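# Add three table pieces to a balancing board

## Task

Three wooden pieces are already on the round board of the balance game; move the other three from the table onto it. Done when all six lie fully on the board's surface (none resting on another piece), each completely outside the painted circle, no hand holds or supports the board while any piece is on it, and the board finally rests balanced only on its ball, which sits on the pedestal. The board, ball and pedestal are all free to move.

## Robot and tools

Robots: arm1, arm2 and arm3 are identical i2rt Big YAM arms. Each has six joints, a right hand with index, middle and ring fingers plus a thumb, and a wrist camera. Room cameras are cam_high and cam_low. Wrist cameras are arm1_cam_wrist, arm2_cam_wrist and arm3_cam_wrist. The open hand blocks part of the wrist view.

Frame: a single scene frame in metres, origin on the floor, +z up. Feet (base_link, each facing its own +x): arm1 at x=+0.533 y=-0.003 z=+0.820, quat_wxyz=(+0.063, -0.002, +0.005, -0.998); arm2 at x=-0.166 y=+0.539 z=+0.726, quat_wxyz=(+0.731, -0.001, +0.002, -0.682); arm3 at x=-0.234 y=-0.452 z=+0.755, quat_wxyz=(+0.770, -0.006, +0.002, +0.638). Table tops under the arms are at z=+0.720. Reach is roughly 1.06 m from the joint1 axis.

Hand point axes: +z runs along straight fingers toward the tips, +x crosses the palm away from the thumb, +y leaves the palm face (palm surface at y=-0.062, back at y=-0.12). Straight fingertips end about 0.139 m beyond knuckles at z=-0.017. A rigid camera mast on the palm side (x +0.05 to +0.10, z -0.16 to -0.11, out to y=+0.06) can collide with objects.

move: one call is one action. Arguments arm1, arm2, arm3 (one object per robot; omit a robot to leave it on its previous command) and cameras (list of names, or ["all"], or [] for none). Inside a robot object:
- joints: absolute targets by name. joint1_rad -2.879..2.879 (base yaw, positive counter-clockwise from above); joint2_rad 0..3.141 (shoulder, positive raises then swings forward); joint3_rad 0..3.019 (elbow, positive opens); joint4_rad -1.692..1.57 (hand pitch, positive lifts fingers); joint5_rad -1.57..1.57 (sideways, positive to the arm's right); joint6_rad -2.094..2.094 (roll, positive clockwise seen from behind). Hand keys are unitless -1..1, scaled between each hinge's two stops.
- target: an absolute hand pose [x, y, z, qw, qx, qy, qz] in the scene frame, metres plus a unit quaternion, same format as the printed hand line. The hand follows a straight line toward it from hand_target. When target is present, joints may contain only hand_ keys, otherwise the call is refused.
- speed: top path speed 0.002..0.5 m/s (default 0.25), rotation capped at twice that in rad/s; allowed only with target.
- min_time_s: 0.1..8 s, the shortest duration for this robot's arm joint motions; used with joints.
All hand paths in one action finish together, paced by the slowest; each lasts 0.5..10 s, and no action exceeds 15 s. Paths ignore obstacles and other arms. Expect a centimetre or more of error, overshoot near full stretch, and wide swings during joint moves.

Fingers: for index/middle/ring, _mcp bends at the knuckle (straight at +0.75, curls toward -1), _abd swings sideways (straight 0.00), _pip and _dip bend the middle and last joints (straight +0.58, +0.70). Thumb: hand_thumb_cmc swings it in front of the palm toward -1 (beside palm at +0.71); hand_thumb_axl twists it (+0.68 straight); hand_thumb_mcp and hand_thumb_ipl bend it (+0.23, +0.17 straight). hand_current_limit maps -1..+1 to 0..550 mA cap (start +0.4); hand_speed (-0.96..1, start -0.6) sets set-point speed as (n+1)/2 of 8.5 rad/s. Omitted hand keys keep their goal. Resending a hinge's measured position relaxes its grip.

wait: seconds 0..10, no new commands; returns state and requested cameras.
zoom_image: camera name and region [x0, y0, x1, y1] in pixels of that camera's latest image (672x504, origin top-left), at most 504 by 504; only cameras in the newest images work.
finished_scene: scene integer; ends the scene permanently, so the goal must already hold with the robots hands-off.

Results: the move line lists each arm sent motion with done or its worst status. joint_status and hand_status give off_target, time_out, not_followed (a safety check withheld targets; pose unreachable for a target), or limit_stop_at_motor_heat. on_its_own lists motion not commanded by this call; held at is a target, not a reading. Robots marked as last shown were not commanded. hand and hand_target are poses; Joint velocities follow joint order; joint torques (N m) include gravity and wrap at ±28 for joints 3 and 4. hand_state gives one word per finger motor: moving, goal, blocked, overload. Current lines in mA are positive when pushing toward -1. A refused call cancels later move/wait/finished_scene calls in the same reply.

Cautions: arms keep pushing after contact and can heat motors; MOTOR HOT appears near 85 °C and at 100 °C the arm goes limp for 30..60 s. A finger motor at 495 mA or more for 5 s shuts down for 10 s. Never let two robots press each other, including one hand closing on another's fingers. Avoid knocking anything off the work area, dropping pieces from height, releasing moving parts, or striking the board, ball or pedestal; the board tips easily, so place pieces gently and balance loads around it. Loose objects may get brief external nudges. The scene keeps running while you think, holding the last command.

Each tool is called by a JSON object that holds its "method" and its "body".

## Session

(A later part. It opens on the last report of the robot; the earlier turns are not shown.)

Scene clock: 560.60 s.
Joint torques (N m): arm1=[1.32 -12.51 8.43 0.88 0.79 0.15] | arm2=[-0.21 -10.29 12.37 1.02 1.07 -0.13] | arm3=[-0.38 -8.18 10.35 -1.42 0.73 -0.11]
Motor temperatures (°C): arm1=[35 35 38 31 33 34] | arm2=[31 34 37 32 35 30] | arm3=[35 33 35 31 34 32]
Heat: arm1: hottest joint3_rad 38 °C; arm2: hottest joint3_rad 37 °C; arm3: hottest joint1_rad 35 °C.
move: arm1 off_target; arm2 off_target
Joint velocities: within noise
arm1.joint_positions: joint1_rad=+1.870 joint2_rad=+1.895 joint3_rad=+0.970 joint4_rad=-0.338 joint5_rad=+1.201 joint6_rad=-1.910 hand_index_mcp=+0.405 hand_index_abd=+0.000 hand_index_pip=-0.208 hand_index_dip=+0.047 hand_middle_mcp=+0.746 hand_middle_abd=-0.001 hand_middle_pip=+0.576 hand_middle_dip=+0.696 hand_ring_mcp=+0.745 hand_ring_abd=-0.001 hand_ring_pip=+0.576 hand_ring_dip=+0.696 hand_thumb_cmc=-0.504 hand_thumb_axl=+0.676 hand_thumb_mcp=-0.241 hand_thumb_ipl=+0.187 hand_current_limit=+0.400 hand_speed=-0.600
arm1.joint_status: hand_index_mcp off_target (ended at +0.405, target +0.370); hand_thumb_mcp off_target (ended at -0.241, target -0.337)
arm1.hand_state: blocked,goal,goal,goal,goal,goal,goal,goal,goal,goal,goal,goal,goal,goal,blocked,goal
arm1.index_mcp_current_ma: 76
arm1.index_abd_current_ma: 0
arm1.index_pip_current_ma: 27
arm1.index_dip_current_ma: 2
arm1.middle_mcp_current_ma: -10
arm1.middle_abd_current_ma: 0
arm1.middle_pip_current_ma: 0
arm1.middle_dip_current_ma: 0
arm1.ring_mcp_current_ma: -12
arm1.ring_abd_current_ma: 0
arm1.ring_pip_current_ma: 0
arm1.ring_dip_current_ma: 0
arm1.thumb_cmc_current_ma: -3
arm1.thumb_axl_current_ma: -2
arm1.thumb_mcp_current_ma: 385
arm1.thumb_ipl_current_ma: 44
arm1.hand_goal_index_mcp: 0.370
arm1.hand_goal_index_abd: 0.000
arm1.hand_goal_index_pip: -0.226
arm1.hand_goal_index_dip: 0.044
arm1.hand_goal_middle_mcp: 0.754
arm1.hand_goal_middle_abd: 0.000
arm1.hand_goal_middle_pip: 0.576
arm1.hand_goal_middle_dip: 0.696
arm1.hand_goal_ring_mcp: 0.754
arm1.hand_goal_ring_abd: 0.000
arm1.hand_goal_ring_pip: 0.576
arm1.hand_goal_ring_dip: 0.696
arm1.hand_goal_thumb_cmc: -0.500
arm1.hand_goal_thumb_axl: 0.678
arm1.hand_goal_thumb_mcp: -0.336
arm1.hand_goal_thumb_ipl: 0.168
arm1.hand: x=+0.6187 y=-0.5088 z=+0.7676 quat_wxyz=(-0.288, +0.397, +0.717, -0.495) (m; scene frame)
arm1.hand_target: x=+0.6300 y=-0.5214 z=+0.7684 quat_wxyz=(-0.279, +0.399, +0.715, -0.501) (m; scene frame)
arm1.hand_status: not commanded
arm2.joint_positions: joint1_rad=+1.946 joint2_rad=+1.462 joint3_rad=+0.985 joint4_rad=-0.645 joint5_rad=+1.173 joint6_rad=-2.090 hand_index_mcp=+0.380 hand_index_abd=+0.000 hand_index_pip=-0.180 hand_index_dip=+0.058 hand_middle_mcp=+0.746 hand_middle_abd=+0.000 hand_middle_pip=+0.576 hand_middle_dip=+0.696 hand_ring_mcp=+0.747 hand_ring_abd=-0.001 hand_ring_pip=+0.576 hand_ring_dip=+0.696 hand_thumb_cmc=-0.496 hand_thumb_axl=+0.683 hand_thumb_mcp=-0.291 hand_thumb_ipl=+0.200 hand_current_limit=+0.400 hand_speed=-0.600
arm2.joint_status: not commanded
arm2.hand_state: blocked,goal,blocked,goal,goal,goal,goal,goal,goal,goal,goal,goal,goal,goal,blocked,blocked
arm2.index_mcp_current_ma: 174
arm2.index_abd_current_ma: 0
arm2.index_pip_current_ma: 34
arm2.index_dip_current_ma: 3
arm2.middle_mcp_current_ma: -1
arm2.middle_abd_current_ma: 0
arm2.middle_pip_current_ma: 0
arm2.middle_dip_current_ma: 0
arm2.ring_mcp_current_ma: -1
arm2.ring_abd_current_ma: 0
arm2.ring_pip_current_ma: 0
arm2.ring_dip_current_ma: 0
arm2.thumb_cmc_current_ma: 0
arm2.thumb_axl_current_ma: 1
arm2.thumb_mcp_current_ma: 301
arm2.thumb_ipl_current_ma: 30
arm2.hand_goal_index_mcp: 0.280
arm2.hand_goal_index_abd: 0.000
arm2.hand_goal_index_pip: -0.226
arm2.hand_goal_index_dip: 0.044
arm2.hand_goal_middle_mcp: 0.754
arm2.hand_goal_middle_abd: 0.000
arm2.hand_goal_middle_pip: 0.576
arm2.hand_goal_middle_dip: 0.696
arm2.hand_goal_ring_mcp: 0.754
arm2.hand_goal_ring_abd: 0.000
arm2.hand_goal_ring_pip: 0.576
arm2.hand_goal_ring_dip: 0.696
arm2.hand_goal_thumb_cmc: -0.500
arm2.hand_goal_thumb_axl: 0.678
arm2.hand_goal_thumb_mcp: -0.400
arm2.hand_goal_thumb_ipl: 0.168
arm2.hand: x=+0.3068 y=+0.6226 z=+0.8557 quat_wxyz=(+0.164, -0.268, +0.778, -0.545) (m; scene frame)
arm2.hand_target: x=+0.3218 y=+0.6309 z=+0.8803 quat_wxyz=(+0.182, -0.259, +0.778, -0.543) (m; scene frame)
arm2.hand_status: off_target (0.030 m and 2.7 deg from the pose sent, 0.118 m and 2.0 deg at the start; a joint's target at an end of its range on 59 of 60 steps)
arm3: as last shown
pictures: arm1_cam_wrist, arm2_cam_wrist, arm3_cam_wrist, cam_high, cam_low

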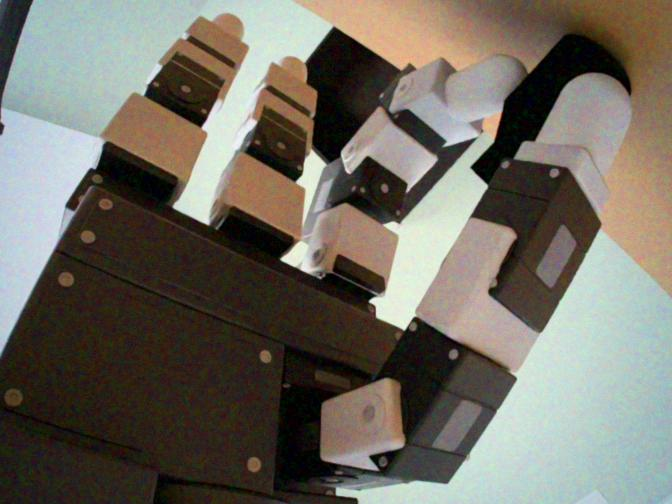

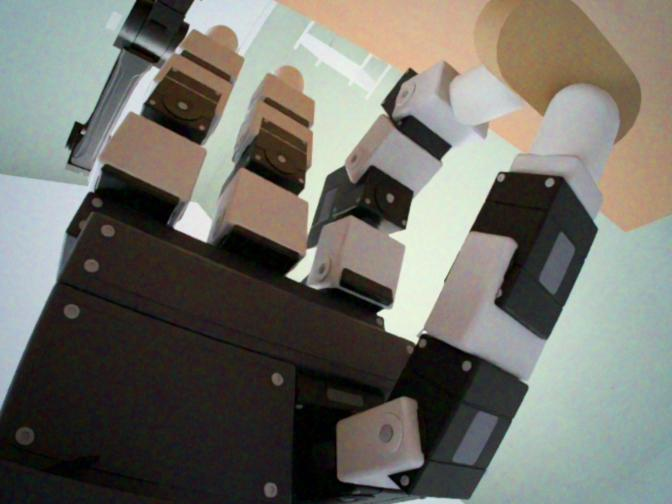

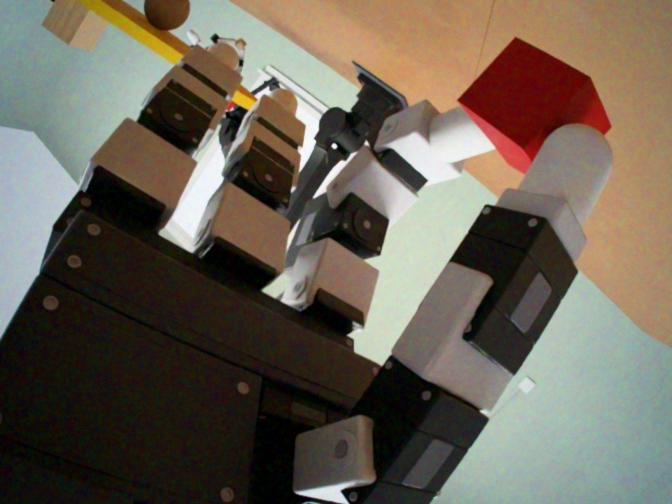

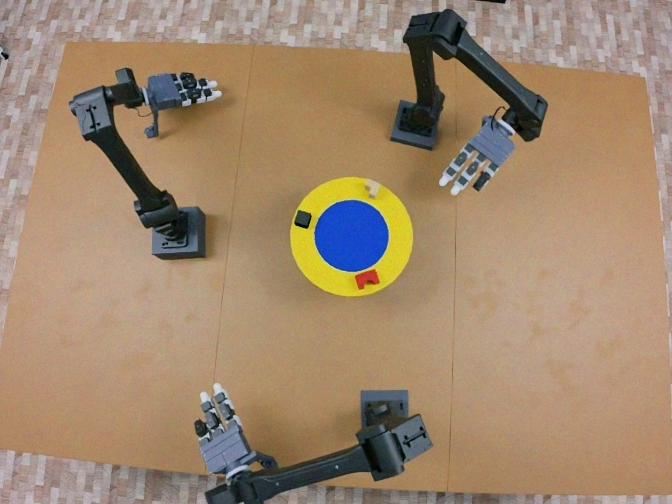

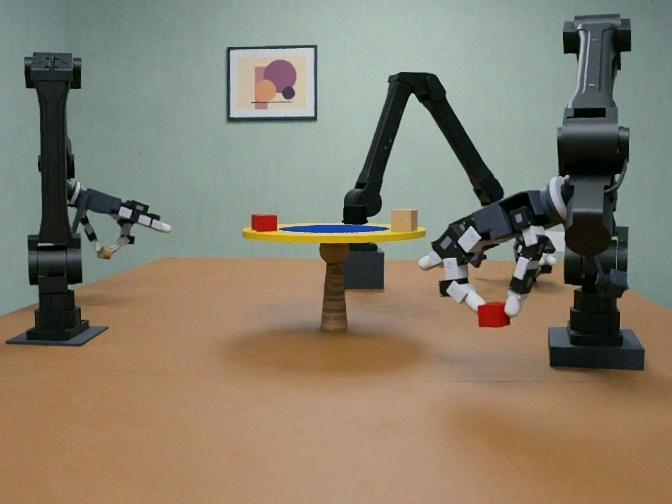

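{"method": "move", "body": {"arm1": {"target": [0.6300, -0.5220, 0.800, 0.2799, -0.3997, -0.7153, 0.5007], "speed": 0.05}, "cameras": ["arm1_cam_wrist", "cam_low", "cam_high"]}}

{"method": "zoom_image", "body": {"camera": "arm1_cam_wrist", "region": [392, 20, 672, 260]}}

Scene clock: 567.53 s.
Joint torques (N m): arm1=[1.2 -15.27 8.8 0.65 0.79 0.13] | arm2=[0.21 -10.23 12.31 1.09 1.07 -0.14] | arm3=[-0.38 -8.23 10.37 -1.43 0.73 -0.11]
Motor temperatures (°C): arm1=[35 35 37 31 33 34] | arm2=[31 34 39 32 35 30] | arm3=[35 33 35 31 34 32]
Heat: arm1: hottest joint3_rad 37 °C; arm2: hottest joint3_rad 39 °C; arm3: hottest joint1_rad 35 °C.
move: arm1 off_target
Joint velocities: within noise
arm1.joint_positions: joint1_rad=+1.870 joint2_rad=+1.865 joint3_rad=+0.979 joint4_rad=-0.418 joint5_rad=+1.201 joint6_rad=-1.908 hand_index_mcp=+0.367 hand_index_abd=+0.000 hand_index_pip=-0.222 hand_index_dip=+0.047 hand_middle_mcp=+0.746 hand_middle_abd=-0.001 hand_middle_pip=+0.576 hand_middle_dip=+0.696 hand_ring_mcp=+0.745 hand_ring_abd=-0.001 hand_ring_pip=+0.576 hand_ring_dip=+0.696 hand_thumb_cmc=-0.503 hand_thumb_axl=+0.676 hand_thumb_mcp=-0.329 hand_thumb_ipl=+0.171 hand_current_limit=+0.400 hand_speed=-0.600
arm1.joint_status: not commanded
arm1.hand_state: goal,goal,goal,goal,goal,goal,goal,goal,goal,goal,goal,goal,goal,goal,goal,goal
arm1.index_mcp_current_ma: -2
arm1.index_abd_current_ma: 0
arm1.index_pip_current_ma: 3
arm1.index_dip_current_ma: 2
arm1.middle_mcp_current_ma: -10
arm1.middle_abd_current_ma: 0
arm1.middle_pip_current_ma: 0
arm1.middle_dip_current_ma: 0
arm1.ring_mcp_current_ma: -12
arm1.ring_abd_current_ma: 0
arm1.ring_pip_current_ma: 0
arm1.ring_dip_current_ma: 0
arm1.thumb_cmc_current_ma: -2
arm1.thumb_axl_current_ma: -1
arm1.thumb_mcp_current_ma: 10
arm1.thumb_ipl_current_ma: 3
arm1.hand_goal_index_mcp: 0.370
arm1.hand_goal_index_abd: 0.000
arm1.hand_goal_index_pip: -0.226
arm1.hand_goal_index_dip: 0.044
arm1.hand_goal_middle_mcp: 0.754
arm1.hand_goal_middle_abd: 0.000
arm1.hand_goal_middle_pip: 0.576
arm1.hand_goal_middle_dip: 0.696
arm1.hand_goal_ring_mcp: 0.754
arm1.hand_goal_ring_abd: 0.000
arm1.hand_goal_ring_pip: 0.576
arm1.hand_goal_ring_dip: 0.696
arm1.hand_goal_thumb_cmc: -0.500
arm1.hand_goal_thumb_axl: 0.678
arm1.hand_goal_thumb_mcp: -0.336
arm1.hand_goal_thumb_ipl: 0.168
arm1.on_its_own: hand_index_mcp moved -0.038 to your old target +0.370; hand_thumb_mcp moved -0.089 to your old target -0.337
arm1.hand: x=+0.6158 y=-0.5025 z=+0.7797 quat_wxyz=(-0.301, +0.387, +0.724, -0.485) (m; scene frame)
arm1.hand_target: x=+0.6297 y=-0.5211 z=+0.8004 quat_wxyz=(-0.280, +0.399, +0.715, -0.501) (m; scene frame)
arm1.hand_status: off_target (0.032 m and 3.5 deg from the pose sent, 0.037 m and 1.2 deg at the start)
arm2, arm3: as last shown
arm2.hand: x=+0.3067 y=+0.6226 z=+0.8556 quat_wxyz=(+0.164, -0.269, +0.778, -0.545) (m; scene frame)
pictures: arm1_cam_wrist, cam_high, cam_low

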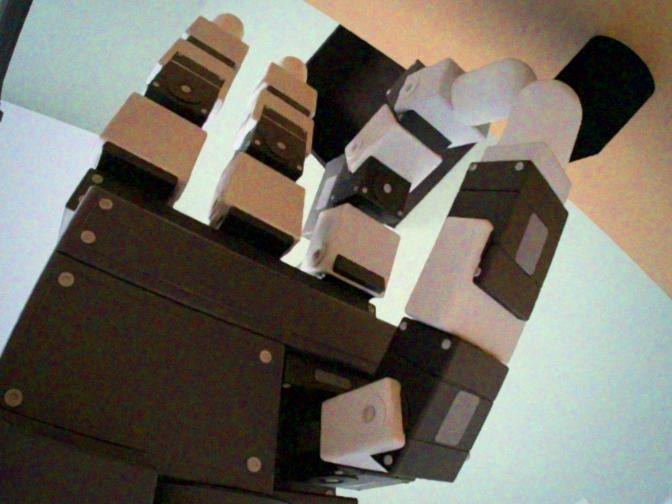

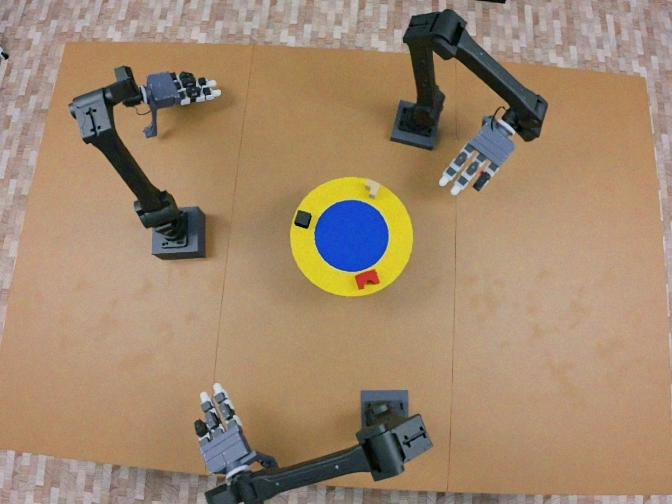

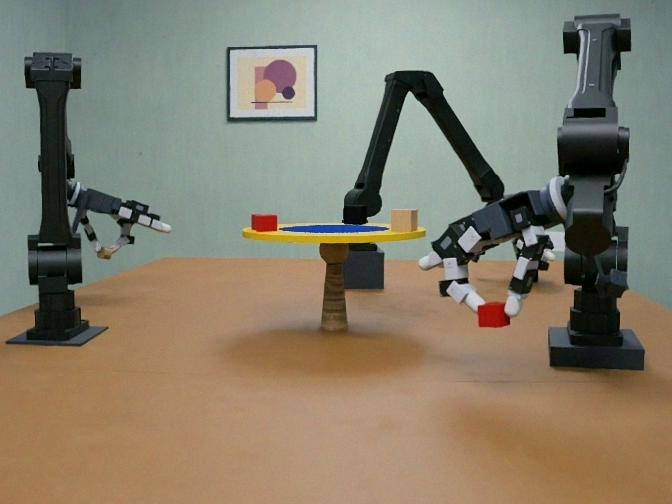

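Scaled by 1.800 from the camera's 672x504 image, which has a finer 960x720 frame.

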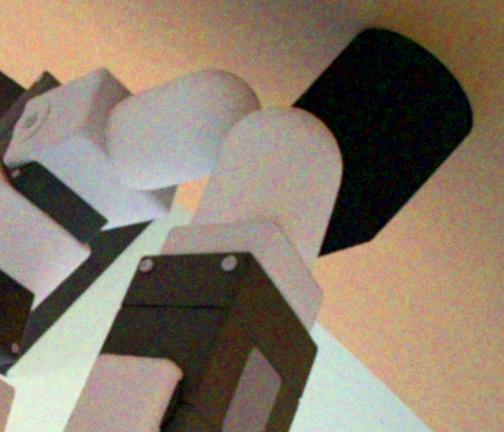

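{"method": "move", "body": {"arm1": {"target": [0.6160, -0.5020, 0.87, 0.2799, -0.3997, -0.7153, 0.5007], "speed": 0.15}}}

{"method": "move", "body": {"arm1": {"target": [0.6160, -0.4300, 0.87, 0.2799, -0.3997, -0.7153, 0.5007], "speed": 0.15, "joints": {"hand_index_mcp": 0.685, "hand_thumb_mcp": 0.0}}, "cameras": ["arm1_cam_wrist", "cam_low", "cam_high"]}}

{"method": "zoom_image", "body": {"camera": "cam_high", "region": [140, 60, 220, 140]}}

{"method": "zoom_image", "body": {"camera": "cam_low", "region": [480, 200, 600, 300]}}

Scene clock: 579.23 s.
Joint torques (N m): arm1=[1.32 -13.16 7.83 0.87 0.74 -0.06] | arm2=[0.15 -10.34 12.48 0.92 1.06 -0.17] | arm3=[-0.38 -8.18 10.36 -1.42 0.73 -0.11]
Motor temperatures (°C): arm1=[35 35 38 31 33 34] | arm2=[31 34 41 32 35 30] | arm3=[34 33 35 31 34 32]
Heat: arm1: hottest joint3_rad 38 °C; arm2: hottest joint3_rad 41 °C; arm3: hottest joint3_rad 35 °C.
move: arm1 done
Joint velocities: within noise
arm1.joint_positions: joint1_rad=+1.870 joint2_rad=+1.673 joint3_rad=+0.979 joint4_rad=-0.552 joint5_rad=+1.201 joint6_rad=-1.914 hand_index_mcp=+0.367 hand_index_abd=+0.000 hand_index_pip=-0.222 hand_index_dip=+0.047 hand_middle_mcp=+0.746 hand_middle_abd=-0.001 hand_middle_pip=+0.576 hand_middle_dip=+0.696 hand_ring_mcp=+0.745 hand_ring_abd=-0.001 hand_ring_pip=+0.576 hand_ring_dip=+0.696 hand_thumb_cmc=-0.503 hand_thumb_axl=+0.676 hand_thumb_mcp=-0.329 hand_thumb_ipl=+0.171 hand_current_limit=+0.400 hand_speed=-0.600
arm1.joint_status: not commanded
arm1.hand_state: goal,goal,goal,goal,goal,goal,goal,goal,goal,goal,goal,goal,goal,goal,goal,goal
arm1.index_mcp_current_ma: -2
arm1.index_abd_current_ma: 0
arm1.index_pip_current_ma: 3
arm1.index_dip_current_ma: 2
arm1.middle_mcp_current_ma: -10
arm1.middle_abd_current_ma: 0
arm1.middle_pip_current_ma: 0
arm1.middle_dip_current_ma: 0
arm1.ring_mcp_current_ma: -12
arm1.ring_abd_current_ma: 0
arm1.ring_pip_current_ma: 0
arm1.ring_dip_current_ma: 0
arm1.thumb_cmc_current_ma: -2
arm1.thumb_axl_current_ma: -1
arm1.thumb_mcp_current_ma: 9
arm1.thumb_ipl_current_ma: 3
arm1.hand_goal_index_mcp: 0.370
arm1.hand_goal_index_abd: 0.000
arm1.hand_goal_index_pip: -0.226
arm1.hand_goal_index_dip: 0.044
arm1.hand_goal_middle_mcp: 0.754
arm1.hand_goal_middle_abd: 0.000
arm1.hand_goal_middle_pip: 0.576
arm1.hand_goal_middle_dip: 0.696
arm1.hand_goal_ring_mcp: 0.754
arm1.hand_goal_ring_abd: 0.000
arm1.hand_goal_ring_pip: 0.576
arm1.hand_goal_ring_dip: 0.696
arm1.hand_goal_thumb_cmc: -0.500
arm1.hand_goal_thumb_axl: 0.678
arm1.hand_goal_thumb_mcp: -0.336
arm1.hand_goal_thumb_ipl: 0.168
arm1.hand: x=+0.6143 y=-0.4988 z=+0.8615 quat_wxyz=(-0.283, +0.399, +0.716, -0.498) (m; scene frame)
arm1.hand_target: x=+0.6160 y=-0.5019 z=+0.8698 quat_wxyz=(-0.280, +0.399, +0.715, -0.501) (m; scene frame)
arm1.hand_status: done (0.009 m and 0.5 deg from the pose sent, 0.090 m and 3.5 deg at the start)
arm2, arm3: as last shown
pictures: none

Scene clock: 580.93 s.
Joint torques (N m): arm1=[1.38 -10.99 6.99 0.44 0.93 0.13] | arm2=[0.26 -10.29 12.34 1.07 1.07 -0.14] | arm3=[-0.44 -8.18 10.35 -1.42 0.73 -0.11]
Motor temperatures (°C): arm1=[35 35 38 31 33 34] | arm2=[31 34 41 32 35 30] | arm3=[34 33 35 31 34 32]
Heat: arm1: hottest joint3_rad 38 °C; arm2: hottest joint3_rad 41 °C; arm3: hottest joint3_rad 35 °C.
move: arm1 done
Joint velocities: within noise
arm1.joint_positions: joint1_rad=+1.938 joint2_rad=+1.555 joint3_rad=+0.844 joint4_rad=-0.728 joint5_rad=+1.215 joint6_rad=-1.722 hand_index_mcp=+0.669 hand_index_abd=+0.000 hand_index_pip=-0.224 hand_index_dip=+0.047 hand_middle_mcp=+0.746 hand_middle_abd=-0.001 hand_middle_pip=+0.576 hand_middle_dip=+0.696 hand_ring_mcp=+0.745 hand_ring_abd=-0.001 hand_ring_pip=+0.576 hand_ring_dip=+0.696 hand_thumb_cmc=-0.503 hand_thumb_axl=+0.676 hand_thumb_mcp=-0.002 hand_thumb_ipl=+0.170 hand_current_limit=+0.400 hand_speed=-0.600
arm1.joint_status: all done
arm1.hand_state: goal,goal,goal,goal,goal,goal,goal,goal,goal,goal,goal,goal,goal,goal,goal,goal
arm1.index_mcp_current_ma: -27
arm1.index_abd_current_ma: 0
arm1.index_pip_current_ma: 1
arm1.index_dip_current_ma: 2
arm1.middle_mcp_current_ma: -10
arm1.middle_abd_current_ma: 0
arm1.middle_pip_current_ma: 0
arm1.middle_dip_current_ma: 0
arm1.ring_mcp_current_ma: -12
arm1.ring_abd_current_ma: 0
arm1.ring_pip_current_ma: 0
arm1.ring_dip_current_ma: 0
arm1.thumb_cmc_current_ma: -2
arm1.thumb_axl_current_ma: -1
arm1.thumb_mcp_current_ma: -2
arm1.thumb_ipl_current_ma: 2
arm1.hand_goal_index_mcp: 0.686
arm1.hand_goal_index_abd: 0.000
arm1.hand_goal_index_pip: -0.226
arm1.hand_goal_index_dip: 0.044
arm1.hand_goal_middle_mcp: 0.754
arm1.hand_goal_middle_abd: 0.000
arm1.hand_goal_middle_pip: 0.576
arm1.hand_goal_middle_dip: 0.696
arm1.hand_goal_ring_mcp: 0.754
arm1.hand_goal_ring_abd: 0.000
arm1.hand_goal_ring_pip: 0.576
arm1.hand_goal_ring_dip: 0.696
arm1.hand_goal_thumb_cmc: -0.500
arm1.hand_goal_thumb_axl: 0.678
arm1.hand_goal_thumb_mcp: 0.000
arm1.hand_goal_thumb_ipl: 0.168
arm1.hand: x=+0.6109 y=-0.4285 z=+0.8632 quat_wxyz=(-0.288, +0.397, +0.718, -0.494) (m; scene frame)
arm1.hand_target: x=+0.6159 y=-0.4300 z=+0.8699 quat_wxyz=(-0.280, +0.400, +0.715, -0.501) (m; scene frame)
arm1.hand_status: done (0.009 m and 1.3 deg from the pose sent, 0.069 m and 0.5 deg at the start)
arm2, arm3: as last shown
pictures: arm1_cam_wrist, cam_high, cam_low

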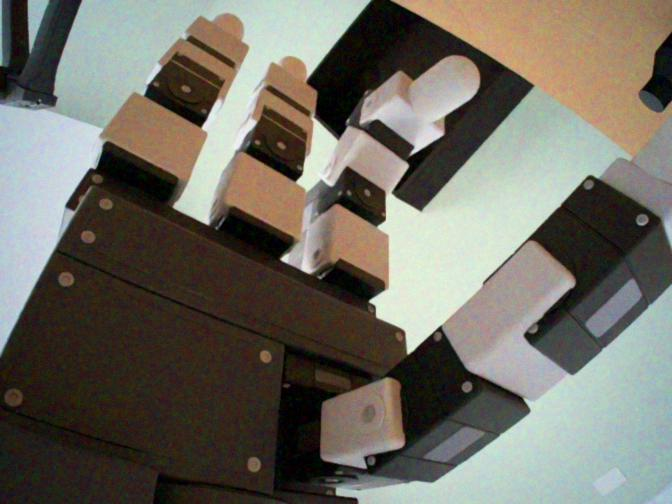

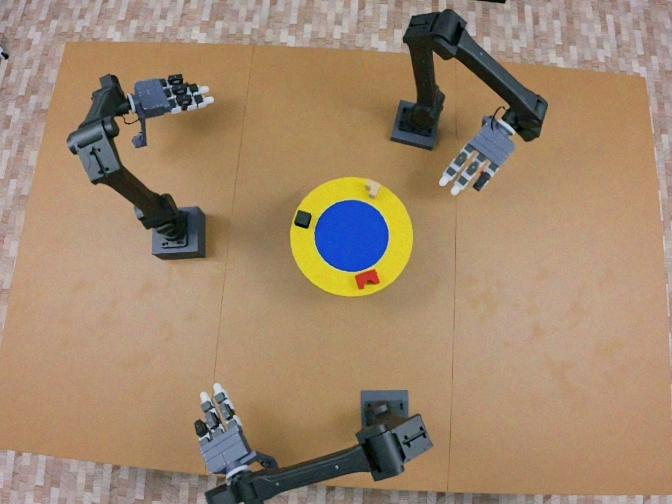

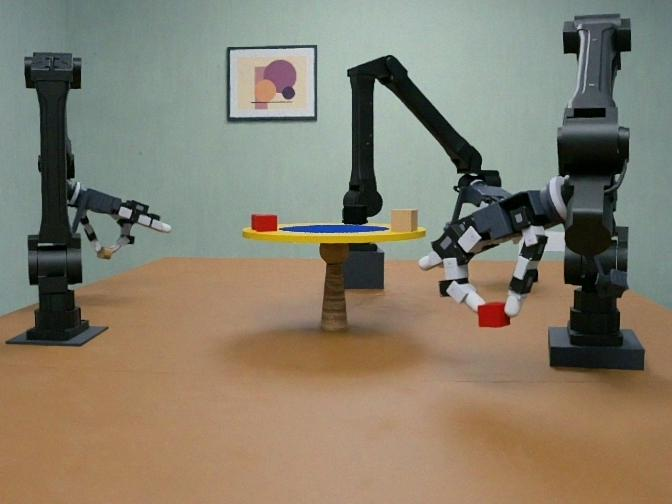

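Scaled by 6.300 from the camera's 672x504 image, which has a finer 960x720 frame.

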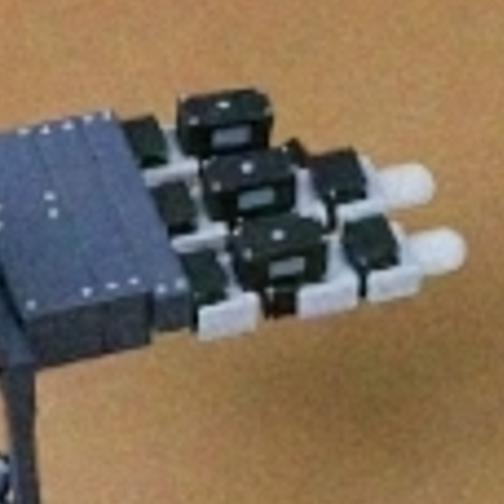

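Scaled by 4.200 from the camera's 672x504 image, which has a finer 960x720 frame.

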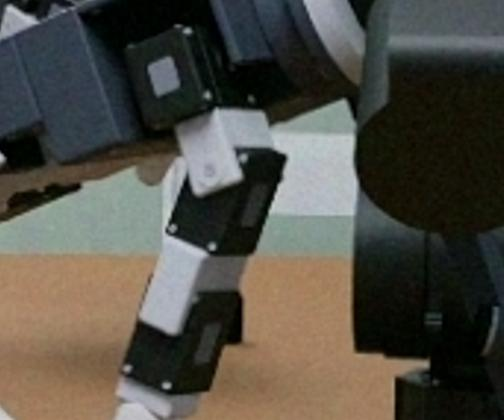

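{"method": "move", "body": {"arm1": {"target": [0.6160, -0.3500, 0.90, 0.2799, -0.3997, -0.7153, 0.5007], "speed": 0.15, "joints": {"hand_middle_mcp": -0.342, "hand_middle_pip": -0.591, "hand_middle_dip": -0.464, "hand_ring_mcp": -0.342, "hand_ring_pip": -0.591, "hand_ring_dip": -0.464}}, "arm2": {"joints": {"hand_middle_mcp": -0.342, "hand_middle_pip": -0.591, "hand_middle_dip": -0.464, "hand_ring_mcp": -0.342, "hand_ring_pip": -0.591, "hand_ring_dip": -0.464}}, "arm3": {"target": [-0.400, -0.200, 1.06, 0.4617, -0.6595, 0.4863, -0.3405], "speed": 0.2, "joints": {"hand_middle_mcp": -0.342, "hand_middle_pip": -0.591, "hand_middle_dip": -0.464, "hand_ring_mcp": -0.342, "hand_ring_pip": -0.591, "hand_ring_dip": -0.464}}, "cameras": ["all"]}}

{"method": "zoom_image", "body": {"camera": "cam_high", "region": [140, 60, 220, 140]}}

{"method": "zoom_image", "body": {"camera": "cam_low", "region": [480, 200, 600, 300]}}

Scene clock: 618.73 s.
Joint torques (N m): arm1=[1.38 -8.82 6.68 0.05 0.58 0.14] | arm2=[0.15 -10.05 12.34 0.99 0.89 -0.15] | arm3=[-0.32 -4.84 13.83 -0.01 0.61 -0.08]
Motor temperatures (°C): arm1=[35 34 37 31 33 34] | arm2=[31 34 44 32 35 30] | arm3=[34 33 36 30 34 32]
Heat: arm1: hottest joint3_rad 37 °C; arm2: hottest joint3_rad 44 °C; arm3: hottest joint3_rad 36 °C.
move: arm1 done; arm2 done; arm3 off_target
Joint velocities: within noise
arm1.joint_positions: joint1_rad=+2.059 joint2_rad=+1.391 joint3_rad=+0.766 joint4_rad=-1.141 joint5_rad=+1.216 joint6_rad=-1.367 hand_index_mcp=+0.669 hand_index_abd=+0.000 hand_index_pip=-0.224 hand_index_dip=+0.047 hand_middle_mcp=-0.336 hand_middle_abd=-0.001 hand_middle_pip=-0.583 hand_middle_dip=-0.462 hand_ring_mcp=-0.335 hand_ring_abd=-0.001 hand_ring_pip=-0.582 hand_ring_dip=-0.461 hand_thumb_cmc=-0.503 hand_thumb_axl=+0.676 hand_thumb_mcp=-0.002 hand_thumb_ipl=+0.170 hand_current_limit=+0.400 hand_speed=-0.600
arm1.joint_status: all done
arm1.hand_state: goal,goal,goal,goal,goal,goal,goal,goal,goal,goal,goal,goal,goal,goal,goal,goal
arm1.index_mcp_current_ma: -27
arm1.index_abd_current_ma: 0
arm1.index_pip_current_ma: 1
arm1.index_dip_current_ma: 2
arm1.middle_mcp_current_ma: 7
arm1.middle_abd_current_ma: 0
arm1.middle_pip_current_ma: 7
arm1.middle_dip_current_ma: 2
arm1.ring_mcp_current_ma: 8
arm1.ring_abd_current_ma: 0
arm1.ring_pip_current_ma: 8
arm1.ring_dip_current_ma: 2
arm1.thumb_cmc_current_ma: -2
arm1.thumb_axl_current_ma: -1
arm1.thumb_mcp_current_ma: -2
arm1.thumb_ipl_current_ma: 2
arm1.hand_goal_index_mcp: 0.686
arm1.hand_goal_index_abd: 0.000
arm1.hand_goal_index_pip: -0.226
arm1.hand_goal_index_dip: 0.044
arm1.hand_goal_middle_mcp: -0.342
arm1.hand_goal_middle_abd: 0.000
arm1.hand_goal_middle_pip: -0.590
arm1.hand_goal_middle_dip: -0.464
arm1.hand_goal_ring_mcp: -0.342
arm1.hand_goal_ring_abd: 0.000
arm1.hand_goal_ring_pip: -0.590
arm1.hand_goal_ring_dip: -0.464
arm1.hand_goal_thumb_cmc: -0.500
arm1.hand_goal_thumb_axl: 0.678
arm1.hand_goal_thumb_mcp: 0.000
arm1.hand_goal_thumb_ipl: 0.168
arm1.hand: x=+0.6120 y=-0.3511 z=+0.8967 quat_wxyz=(-0.287, +0.398, +0.715, -0.497) (m; scene frame)
arm1.hand_target: x=+0.6160 y=-0.3500 z=+0.8999 quat_wxyz=(-0.280, +0.399, +0.715, -0.501) (m; scene frame)
arm1.hand_status: done (0.005 m and 0.9 deg from the pose sent, 0.087 m and 1.3 deg at the start)
arm2.joint_positions: joint1_rad=+1.946 joint2_rad=+1.462 joint3_rad=+0.985 joint4_rad=-0.645 joint5_rad=+1.174 joint6_rad=-2.091 hand_index_mcp=+0.380 hand_index_abd=+0.000 hand_index_pip=-0.180 hand_index_dip=+0.058 hand_middle_mcp=-0.335 hand_middle_abd=+0.000 hand_middle_pip=-0.583 hand_middle_dip=-0.461 hand_ring_mcp=-0.336 hand_ring_abd=-0.001 hand_ring_pip=-0.584 hand_ring_dip=-0.461 hand_thumb_cmc=-0.496 hand_thumb_axl=+0.683 hand_thumb_mcp=-0.291 hand_thumb_ipl=+0.200 hand_current_limit=+0.400 hand_speed=-0.600
arm2.joint_status: all done
arm2.hand_state: blocked,goal,blocked,goal,goal,goal,goal,goal,goal,goal,goal,goal,goal,goal,blocked,blocked
arm2.index_mcp_current_ma: 174
arm2.index_abd_current_ma: 0
arm2.index_pip_current_ma: 34
arm2.index_dip_current_ma: 3
arm2.middle_mcp_current_ma: 1
arm2.middle_abd_current_ma: 0
arm2.middle_pip_current_ma: 1
arm2.middle_dip_current_ma: 0
arm2.ring_mcp_current_ma: 1
arm2.ring_abd_current_ma: 0
arm2.ring_pip_current_ma: 1
arm2.ring_dip_current_ma: 0
arm2.thumb_cmc_current_ma: 0
arm2.thumb_axl_current_ma: 1
arm2.thumb_mcp_current_ma: 300
arm2.thumb_ipl_current_ma: 30
arm2.hand_goal_index_mcp: 0.280
arm2.hand_goal_index_abd: 0.000
arm2.hand_goal_index_pip: -0.226
arm2.hand_goal_index_dip: 0.044
arm2.hand_goal_middle_mcp: -0.342
arm2.hand_goal_middle_abd: 0.000
arm2.hand_goal_middle_pip: -0.590
arm2.hand_goal_middle_dip: -0.464
arm2.hand_goal_ring_mcp: -0.342
arm2.hand_goal_ring_abd: 0.000
arm2.hand_goal_ring_pip: -0.590
arm2.hand_goal_ring_dip: -0.464
arm2.hand_goal_thumb_cmc: -0.500
arm2.hand_goal_thumb_axl: 0.678
arm2.hand_goal_thumb_mcp: -0.400
arm2.hand_goal_thumb_ipl: 0.168
arm2.hand: x=+0.3067 y=+0.6225 z=+0.8557 quat_wxyz=(+0.163, -0.269, +0.777, -0.545) (m; scene frame)
arm2.hand_target: x=+0.3218 y=+0.6308 z=+0.8803 quat_wxyz=(+0.182, -0.259, +0.778, -0.543) (m; scene frame)
arm2.hand_status: not commanded
arm3.joint_positions: joint1_rad=+1.088 joint2_rad=+0.948 joint3_rad=+1.077 joint4_rad=-1.685 joint5_rad=+0.928 joint6_rad=-1.377 hand_index_mcp=+0.421 hand_index_abd=+0.000 hand_index_pip=-0.198 hand_index_dip=+0.054 hand_middle_mcp=-0.334 hand_middle_abd=+0.000 hand_middle_pip=-0.583 hand_middle_dip=-0.461 hand_ring_mcp=-0.332 hand_ring_abd=+0.000 hand_ring_pip=-0.584 hand_ring_dip=-0.461 hand_thumb_cmc=-0.509 hand_thumb_axl=+0.674 hand_thumb_mcp=-0.232 hand_thumb_ipl=+0.188 hand_current_limit=+0.400 hand_speed=-0.600
arm3.joint_status: all done
arm3.hand_state: blocked,goal,blocked,goal,goal,goal,goal,goal,goal,goal,goal,goal,goal,goal,blocked,blocked
arm3.index_mcp_current_ma: 156
arm3.index_abd_current_ma: 0
arm3.index_pip_current_ma: 66
arm3.index_dip_current_ma: 17
arm3.middle_mcp_current_ma: 15
arm3.middle_abd_current_ma: 0
arm3.middle_pip_current_ma: 10
arm3.middle_dip_current_ma: 3
arm3.ring_mcp_current_ma: 18
arm3.ring_abd_current_ma: 0
arm3.ring_pip_current_ma: 9
arm3.ring_dip_current_ma: 3
arm3.thumb_cmc_current_ma: -16
arm3.thumb_axl_current_ma: -7
arm3.thumb_mcp_current_ma: 385
arm3.thumb_ipl_current_ma: 65
arm3.hand_goal_index_mcp: 0.370
arm3.hand_goal_index_abd: 0.000
arm3.hand_goal_index_pip: -0.226
arm3.hand_goal_index_dip: 0.044
arm3.hand_goal_middle_mcp: -0.342
arm3.hand_goal_middle_abd: 0.000
arm3.hand_goal_middle_pip: -0.590
arm3.hand_goal_middle_dip: -0.464
arm3.hand_goal_ring_mcp: -0.342
arm3.hand_goal_ring_abd: 0.000
arm3.hand_goal_ring_pip: -0.590
arm3.hand_goal_ring_dip: -0.464
arm3.hand_goal_thumb_cmc: -0.500
arm3.hand_goal_thumb_axl: 0.678
arm3.hand_goal_thumb_mcp: -0.336
arm3.hand_goal_thumb_ipl: 0.168
arm3.hand: x=-0.3953 y=-0.2046 z=+1.0376 quat_wxyz=(+0.432, -0.813, +0.376, -0.103) (m; scene frame)
arm3.hand_target: x=-0.3991 y=-0.1995 z=+1.0590 quat_wxyz=(+0.436, -0.810, +0.383, -0.087) (m; scene frame)
arm3.hand_status: off_target (0.023 m and 35.1 deg from the pose sent, 0.203 m and 36.2 deg at the start; pose on its path clipped on 51 of 81 steps; a joint's target at an end of its range on 81 of 81 steps)
pictures: arm1_cam_wrist, arm2_cam_wrist, arm3_cam_wrist, cam_high, cam_low

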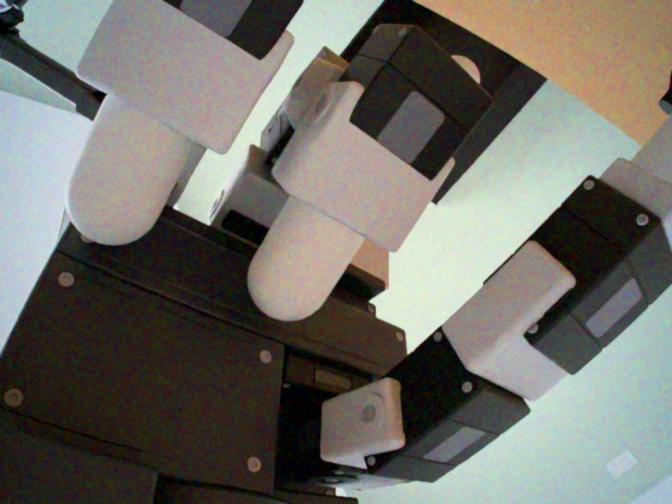

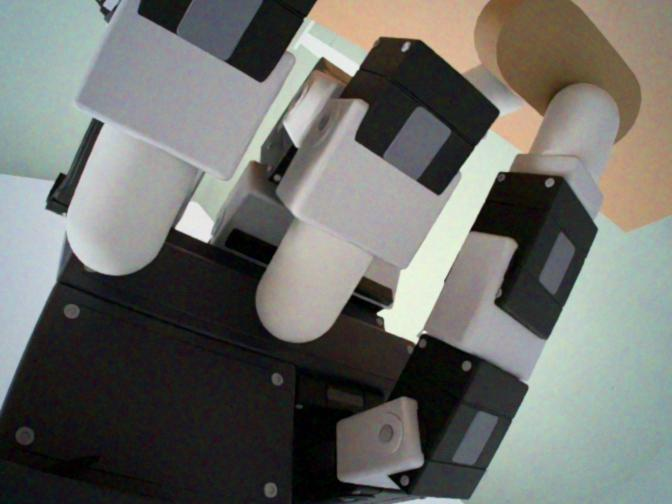

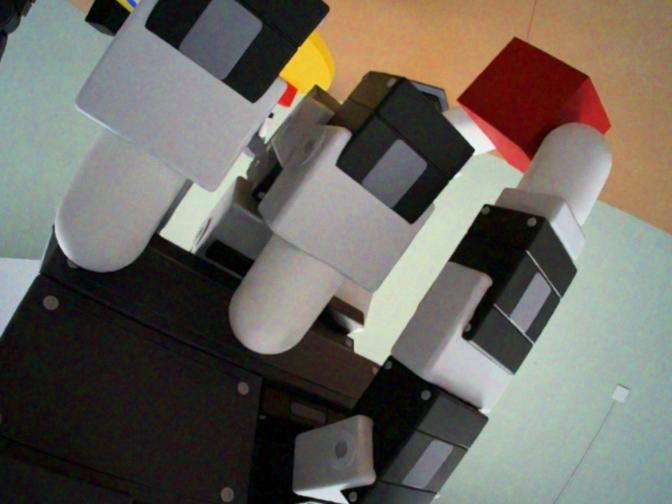

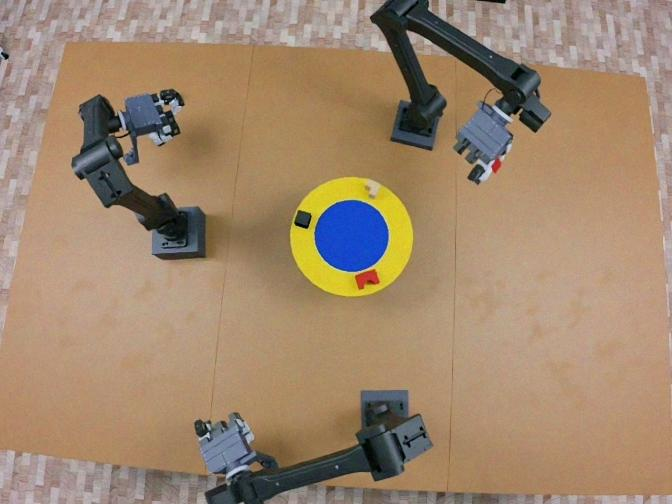

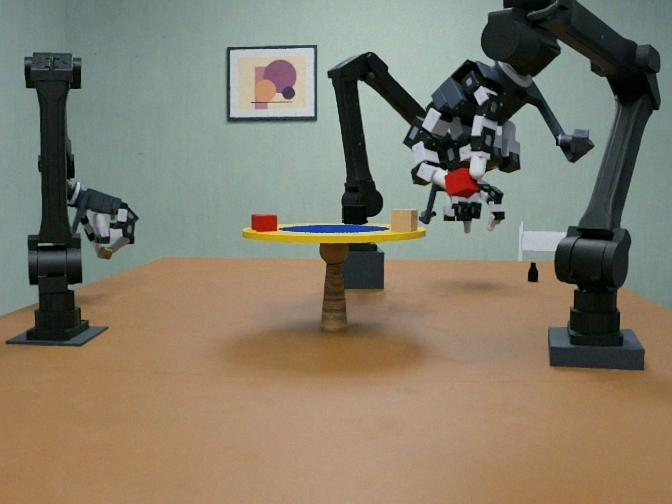

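Scaled by 6.300 from the camera's 672x504 image, which has a finer 960x720 frame.

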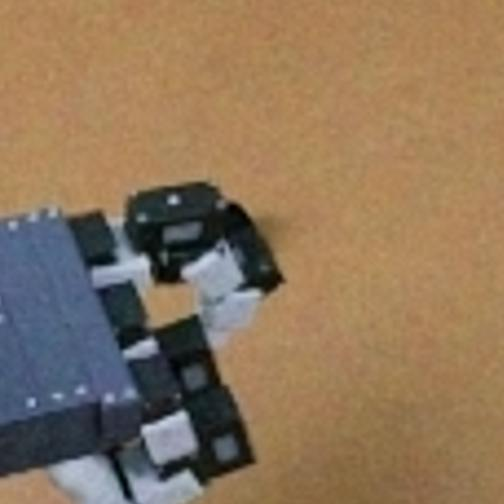

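Scaled by 4.200 from the camera's 672x504 image, which has a finer 960x720 frame.

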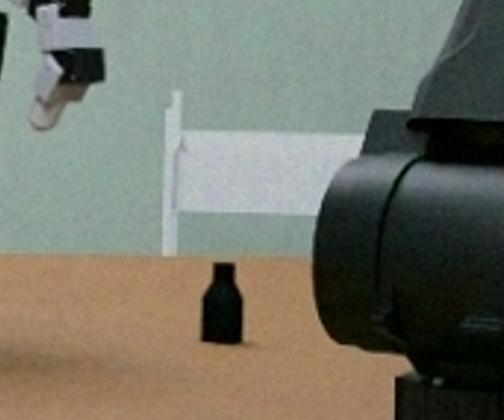

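{"method": "move", "body": {"arm1": {"target": [0.6350, -0.5220, 0.85, 0.2799, -0.3997, -0.7153, 0.5007], "speed": 0.2, "joints": {"hand_thumb_mcp": -0.08}}, "cameras": ["arm1_cam_wrist"]}}

Scene clock: 672.10 s.
Joint torques (N m): arm1=[0.03 -12.51 9.09 1.61 0.56 -0.09] | arm2=[0.38 -10.81 12.42 1.1 0.89 -0.15] | arm3=[-0.38 -4.84 13.82 0.01 0.61 -0.07]
Motor temperatures (°C): arm1=[35 34 37 31 32 34] | arm2=[31 34 46 32 35 30] | arm3=[34 33 39 30 34 32]
Heat: arm1: hottest joint3_rad 37 °C; arm2: hottest joint3_rad 46 °C; arm3: hottest joint3_rad 39 °C.
move: arm1 off_target
Joint velocities: within noise
arm1.joint_positions: joint1_rad=+1.899 joint2_rad=+1.749 joint3_rad=+1.033 joint4_rad=-0.595 joint5_rad=+1.208 joint6_rad=-1.858 hand_index_mcp=+0.669 hand_index_abd=+0.000 hand_index_pip=-0.224 hand_index_dip=+0.047 hand_middle_mcp=-0.336 hand_middle_abd=-0.001 hand_middle_pip=-0.584 hand_middle_dip=-0.462 hand_ring_mcp=-0.336 hand_ring_abd=-0.001 hand_ring_pip=-0.582 hand_ring_dip=-0.461 hand_thumb_cmc=-0.503 hand_thumb_axl=+0.676 hand_thumb_mcp=-0.077 hand_thumb_ipl=+0.170 hand_current_limit=+0.400 hand_speed=-0.600
arm1.joint_status: all done
arm1.hand_state: goal,goal,goal,goal,goal,goal,goal,goal,goal,goal,goal,goal,goal,goal,goal,goal
arm1.index_mcp_current_ma: -27
arm1.index_abd_current_ma: 0
arm1.index_pip_current_ma: 1
arm1.index_dip_current_ma: 2
arm1.middle_mcp_current_ma: 6
arm1.middle_abd_current_ma: 0
arm1.middle_pip_current_ma: 6
arm1.middle_dip_current_ma: 2
arm1.ring_mcp_current_ma: 7
arm1.ring_abd_current_ma: 0
arm1.ring_pip_current_ma: 8
arm1.ring_dip_current_ma: 2
arm1.thumb_cmc_current_ma: -2
arm1.thumb_axl_current_ma: -1
arm1.thumb_mcp_current_ma: 4
arm1.thumb_ipl_current_ma: 2
arm1.hand_goal_index_mcp: 0.686
arm1.hand_goal_index_abd: 0.000
arm1.hand_goal_index_pip: -0.226
arm1.hand_goal_index_dip: 0.044
arm1.hand_goal_middle_mcp: -0.342
arm1.hand_goal_middle_abd: 0.000
arm1.hand_goal_middle_pip: -0.590
arm1.hand_goal_middle_dip: -0.464
arm1.hand_goal_ring_mcp: -0.342
arm1.hand_goal_ring_abd: 0.000
arm1.hand_goal_ring_pip: -0.590
arm1.hand_goal_ring_dip: -0.464
arm1.hand_goal_thumb_cmc: -0.500
arm1.hand_goal_thumb_axl: 0.678
arm1.hand_goal_thumb_mcp: -0.080
arm1.hand_goal_thumb_ipl: 0.168
arm1.hand: x=+0.6336 y=-0.5085 z=+0.8445 quat_wxyz=(-0.285, +0.393, +0.719, -0.497) (m; scene frame)
arm1.hand_target: x=+0.6350 y=-0.5216 z=+0.8503 quat_wxyz=(-0.280, +0.400, +0.715, -0.501) (m; scene frame)
arm1.hand_status: off_target (0.015 m and 1.1 deg from the pose sent, 0.179 m and 0.9 deg at the start)
arm2, arm3: as last shown
arm3.joint_positions: joint1_rad=+1.088 joint2_rad=+0.948 joint3_rad=+1.077 joint4_rad=-1.685 joint5_rad=+0.928 joint6_rad=-1.378 hand_index_mcp=+0.421 hand_index_abd=+0.000 hand_index_pip=-0.198 hand_index_dip=+0.054 hand_middle_mcp=-0.334 hand_middle_abd=+0.000 hand_middle_pip=-0.583 hand_middle_dip=-0.461 hand_ring_mcp=-0.332 hand_ring_abd=+0.000 hand_ring_pip=-0.584 hand_ring_dip=-0.461 hand_thumb_cmc=-0.509 hand_thumb_axl=+0.674 hand_thumb_mcp=-0.232 hand_thumb_ipl=+0.188 hand_current_limit=+0.400 hand_speed=-0.600
arm3.hand: x=-0.3952 y=-0.2047 z=+1.0375 quat_wxyz=(+0.432, -0.814, +0.375, -0.103) (m; scene frame)
pictures: arm1_cam_wrist

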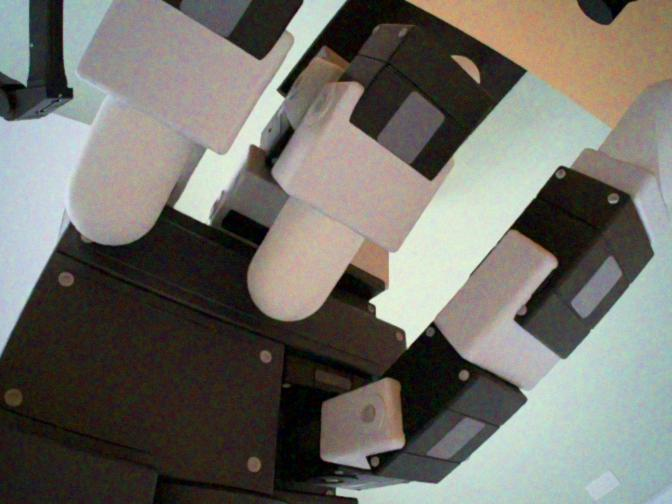

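{"method": "move", "body": {"arm1": {"target": [0.6345, -0.5300, 0.757, 0.2799, -0.3997, -0.7153, 0.5007], "speed": 0.1}, "cameras": ["arm1_cam_wrist", "cam_low", "cam_high"]}}

{"method": "zoom_image", "body": {"camera": "arm1_cam_wrist", "region": [392, 20, 672, 260]}}

{"method": "zoom_image", "body": {"camera": "cam_low", "region": [460, 200, 580, 300]}}

Scene clock: 678.97 s.
Joint torques (N m): arm1=[0.03 -13.33 6.01 1.74 0.55 -0.1] | arm2=[-0.15 -10.05 12.34 0.99 0.86 -0.15] | arm3=[-0.32 -4.84 13.83 -0.01 0.61 -0.07]
Motor temperatures (°C): arm1=[35 34 37 31 32 34] | arm2=[31 34 46 32 35 30] | arm3=[34 33 40 30 34 32]
Heat: arm1: hottest joint3_rad 37 °C; arm2: hottest joint3_rad 46 °C; arm3: hottest joint3_rad 40 °C.
move: arm1 done
Joint velocities: within noise
arm1.joint_positions: joint1_rad=+1.893 joint2_rad=+1.942 joint3_rad=+1.033 joint4_rad=-0.352 joint5_rad=+1.205 joint6_rad=-1.879 hand_index_mcp=+0.669 hand_index_abd=+0.000 hand_index_pip=-0.224 hand_index_dip=+0.047 hand_middle_mcp=-0.336 hand_middle_abd=-0.001 hand_middle_pip=-0.584 hand_middle_dip=-0.462 hand_ring_mcp=-0.336 hand_ring_abd=-0.001 hand_ring_pip=-0.582 hand_ring_dip=-0.461 hand_thumb_cmc=-0.503 hand_thumb_axl=+0.676 hand_thumb_mcp=-0.077 hand_thumb_ipl=+0.170 hand_current_limit=+0.400 hand_speed=-0.600
arm1.joint_status: not commanded
arm1.hand_state: goal,goal,goal,goal,goal,goal,goal,goal,goal,goal,goal,goal,goal,goal,goal,goal
arm1.index_mcp_current_ma: -27
arm1.index_abd_current_ma: 0
arm1.index_pip_current_ma: 1
arm1.index_dip_current_ma: 2
arm1.middle_mcp_current_ma: 6
arm1.middle_abd_current_ma: 0
arm1.middle_pip_current_ma: 6
arm1.middle_dip_current_ma: 2
arm1.ring_mcp_current_ma: 7
arm1.ring_abd_current_ma: 0
arm1.ring_pip_current_ma: 8
arm1.ring_dip_current_ma: 2
arm1.thumb_cmc_current_ma: -2
arm1.thumb_axl_current_ma: -1
arm1.thumb_mcp_current_ma: 4
arm1.thumb_ipl_current_ma: 2
arm1.hand_goal_index_mcp: 0.686
arm1.hand_goal_index_abd: 0.000
arm1.hand_goal_index_pip: -0.226
arm1.hand_goal_index_dip: 0.044
arm1.hand_goal_middle_mcp: -0.342
arm1.hand_goal_middle_abd: 0.000
arm1.hand_goal_middle_pip: -0.590
arm1.hand_goal_middle_dip: -0.464
arm1.hand_goal_ring_mcp: -0.342
arm1.hand_goal_ring_abd: 0.000
arm1.hand_goal_ring_pip: -0.590
arm1.hand_goal_ring_dip: -0.464
arm1.hand_goal_thumb_cmc: -0.500
arm1.hand_goal_thumb_axl: 0.678
arm1.hand_goal_thumb_mcp: -0.080
arm1.hand_goal_thumb_ipl: 0.168
arm1.hand: x=+0.6401 y=-0.5281 z=+0.7633 quat_wxyz=(-0.275, +0.400, +0.715, -0.504) (m; scene frame)
arm1.hand_target: x=+0.6345 y=-0.5299 z=+0.7571 quat_wxyz=(-0.280, +0.400, +0.715, -0.500) (m; scene frame)
arm1.hand_status: done (0.009 m and 0.7 deg from the pose sent, 0.090 m and 1.1 deg at the start)
arm2, arm3: as last shown
pictures: arm1_cam_wrist, cam_high, cam_low

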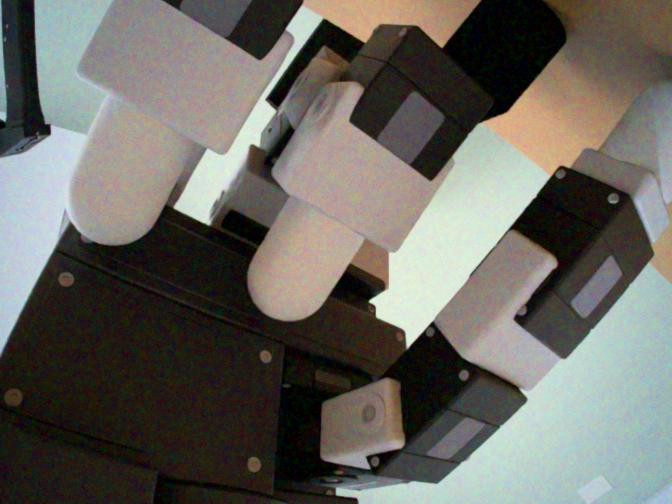

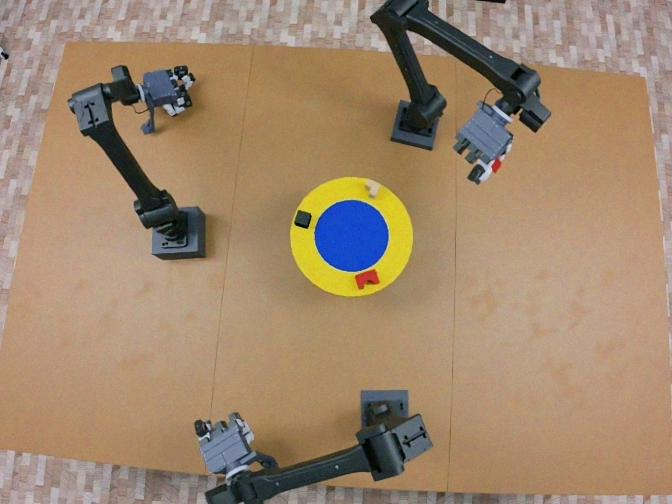

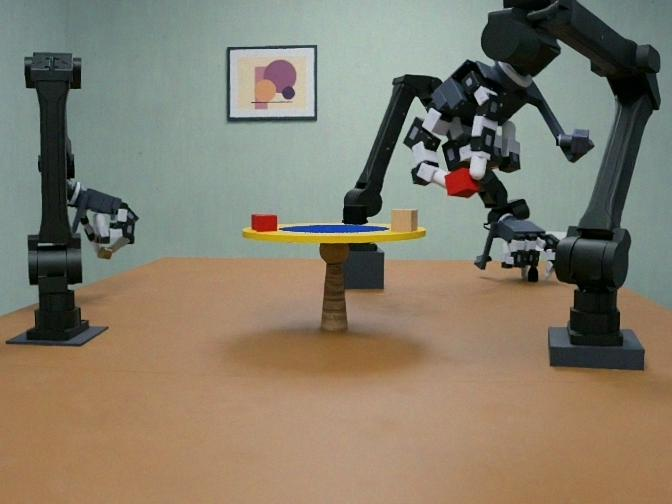

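Scaled by 1.800 from the camera's 672x504 image, which has a finer 960x720 frame.

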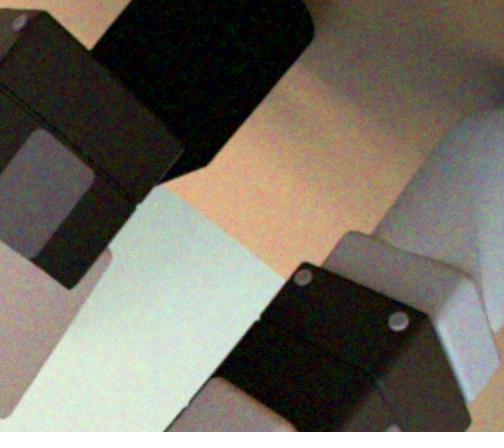

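Scaled by 4.200 from the camera's 672x504 image, which has a finer 960x720 frame.

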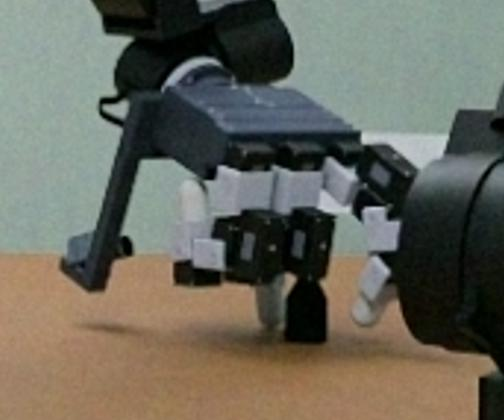

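{"method": "move", "body": {"arm1": {"target": [0.6150, -0.5080, 0.762, 0.2799, -0.3997, -0.7153, 0.5007], "speed": 0.1}}}

Scene clock: 696.63 s.
Joint torques (N m): arm1=[-0.44 -14.45 4.44 1.13 0.5 -0.26] | arm2=[-0.09 -10.52 12.37 1.1 0.84 -0.18] | arm3=[-0.26 -4.84 13.82 -0.01 0.61 -0.07]
Motor temperatures (°C): arm1=[35 35 36 30 32 34] | arm2=[31 34 47 32 35 30] | arm3=[34 33 40 30 34 32]
Heat: arm1: hottest joint3_rad 36 °C; arm2: hottest joint3_rad 47 °C; arm3: hottest joint3_rad 40 °C.
move: arm1 off_target
Joint velocities: within noise
arm1.joint_positions: joint1_rad=+1.877 joint2_rad=+1.910 joint3_rad=+0.957 joint4_rad=-0.266 joint5_rad=+1.201 joint6_rad=-1.906 hand_index_mcp=+0.669 hand_index_abd=+0.000 hand_index_pip=-0.224 hand_index_dip=+0.047 hand_middle_mcp=-0.336 hand_middle_abd=-0.001 hand_middle_pip=-0.584 hand_middle_dip=-0.462 hand_ring_mcp=-0.336 hand_ring_abd=-0.001 hand_ring_pip=-0.582 hand_ring_dip=-0.461 hand_thumb_cmc=-0.479 hand_thumb_axl=+0.683 hand_thumb_mcp=-0.076 hand_thumb_ipl=+0.170 hand_current_limit=+0.400 hand_speed=-0.600
arm1.joint_status: not commanded
arm1.hand_state: goal,goal,goal,goal,goal,goal,goal,goal,goal,goal,goal,goal,blocked,goal,goal,goal
arm1.index_mcp_current_ma: -27
arm1.index_abd_current_ma: 0
arm1.index_pip_current_ma: 1
arm1.index_dip_current_ma: 2
arm1.middle_mcp_current_ma: 6
arm1.middle_abd_current_ma: 0
arm1.middle_pip_current_ma: 6
arm1.middle_dip_current_ma: 2
arm1.ring_mcp_current_ma: 7
arm1.ring_abd_current_ma: 0
arm1.ring_pip_current_ma: 8
arm1.ring_dip_current_ma: 2
arm1.thumb_cmc_current_ma: 34
arm1.thumb_axl_current_ma: 6
arm1.thumb_mcp_current_ma: 5
arm1.thumb_ipl_current_ma: 2
arm1.hand_goal_index_mcp: 0.686
arm1.hand_goal_index_abd: 0.000
arm1.hand_goal_index_pip: -0.226
arm1.hand_goal_index_dip: 0.044
arm1.hand_goal_middle_mcp: -0.342
arm1.hand_goal_middle_abd: 0.000
arm1.hand_goal_middle_pip: -0.590
arm1.hand_goal_middle_dip: -0.464
arm1.hand_goal_ring_mcp: -0.342
arm1.hand_goal_ring_abd: 0.000
arm1.hand_goal_ring_pip: -0.590
arm1.hand_goal_ring_dip: -0.464
arm1.hand_goal_thumb_cmc: -0.500
arm1.hand_goal_thumb_axl: 0.678
arm1.hand_goal_thumb_mcp: -0.080
arm1.hand_goal_thumb_ipl: 0.168
arm1.hand: x=+0.6244 y=-0.5133 z=+0.7609 quat_wxyz=(-0.271, +0.406, +0.711, -0.507) (m; scene frame)
arm1.hand_target: x=+0.6153 y=-0.5080 z=+0.7619 quat_wxyz=(-0.280, +0.400, +0.715, -0.500) (m; scene frame)
arm1.hand_status: off_target (0.011 m and 1.5 deg from the pose sent, 0.032 m and 0.7 deg at the start)
arm2, arm3: as last shown
pictures: none


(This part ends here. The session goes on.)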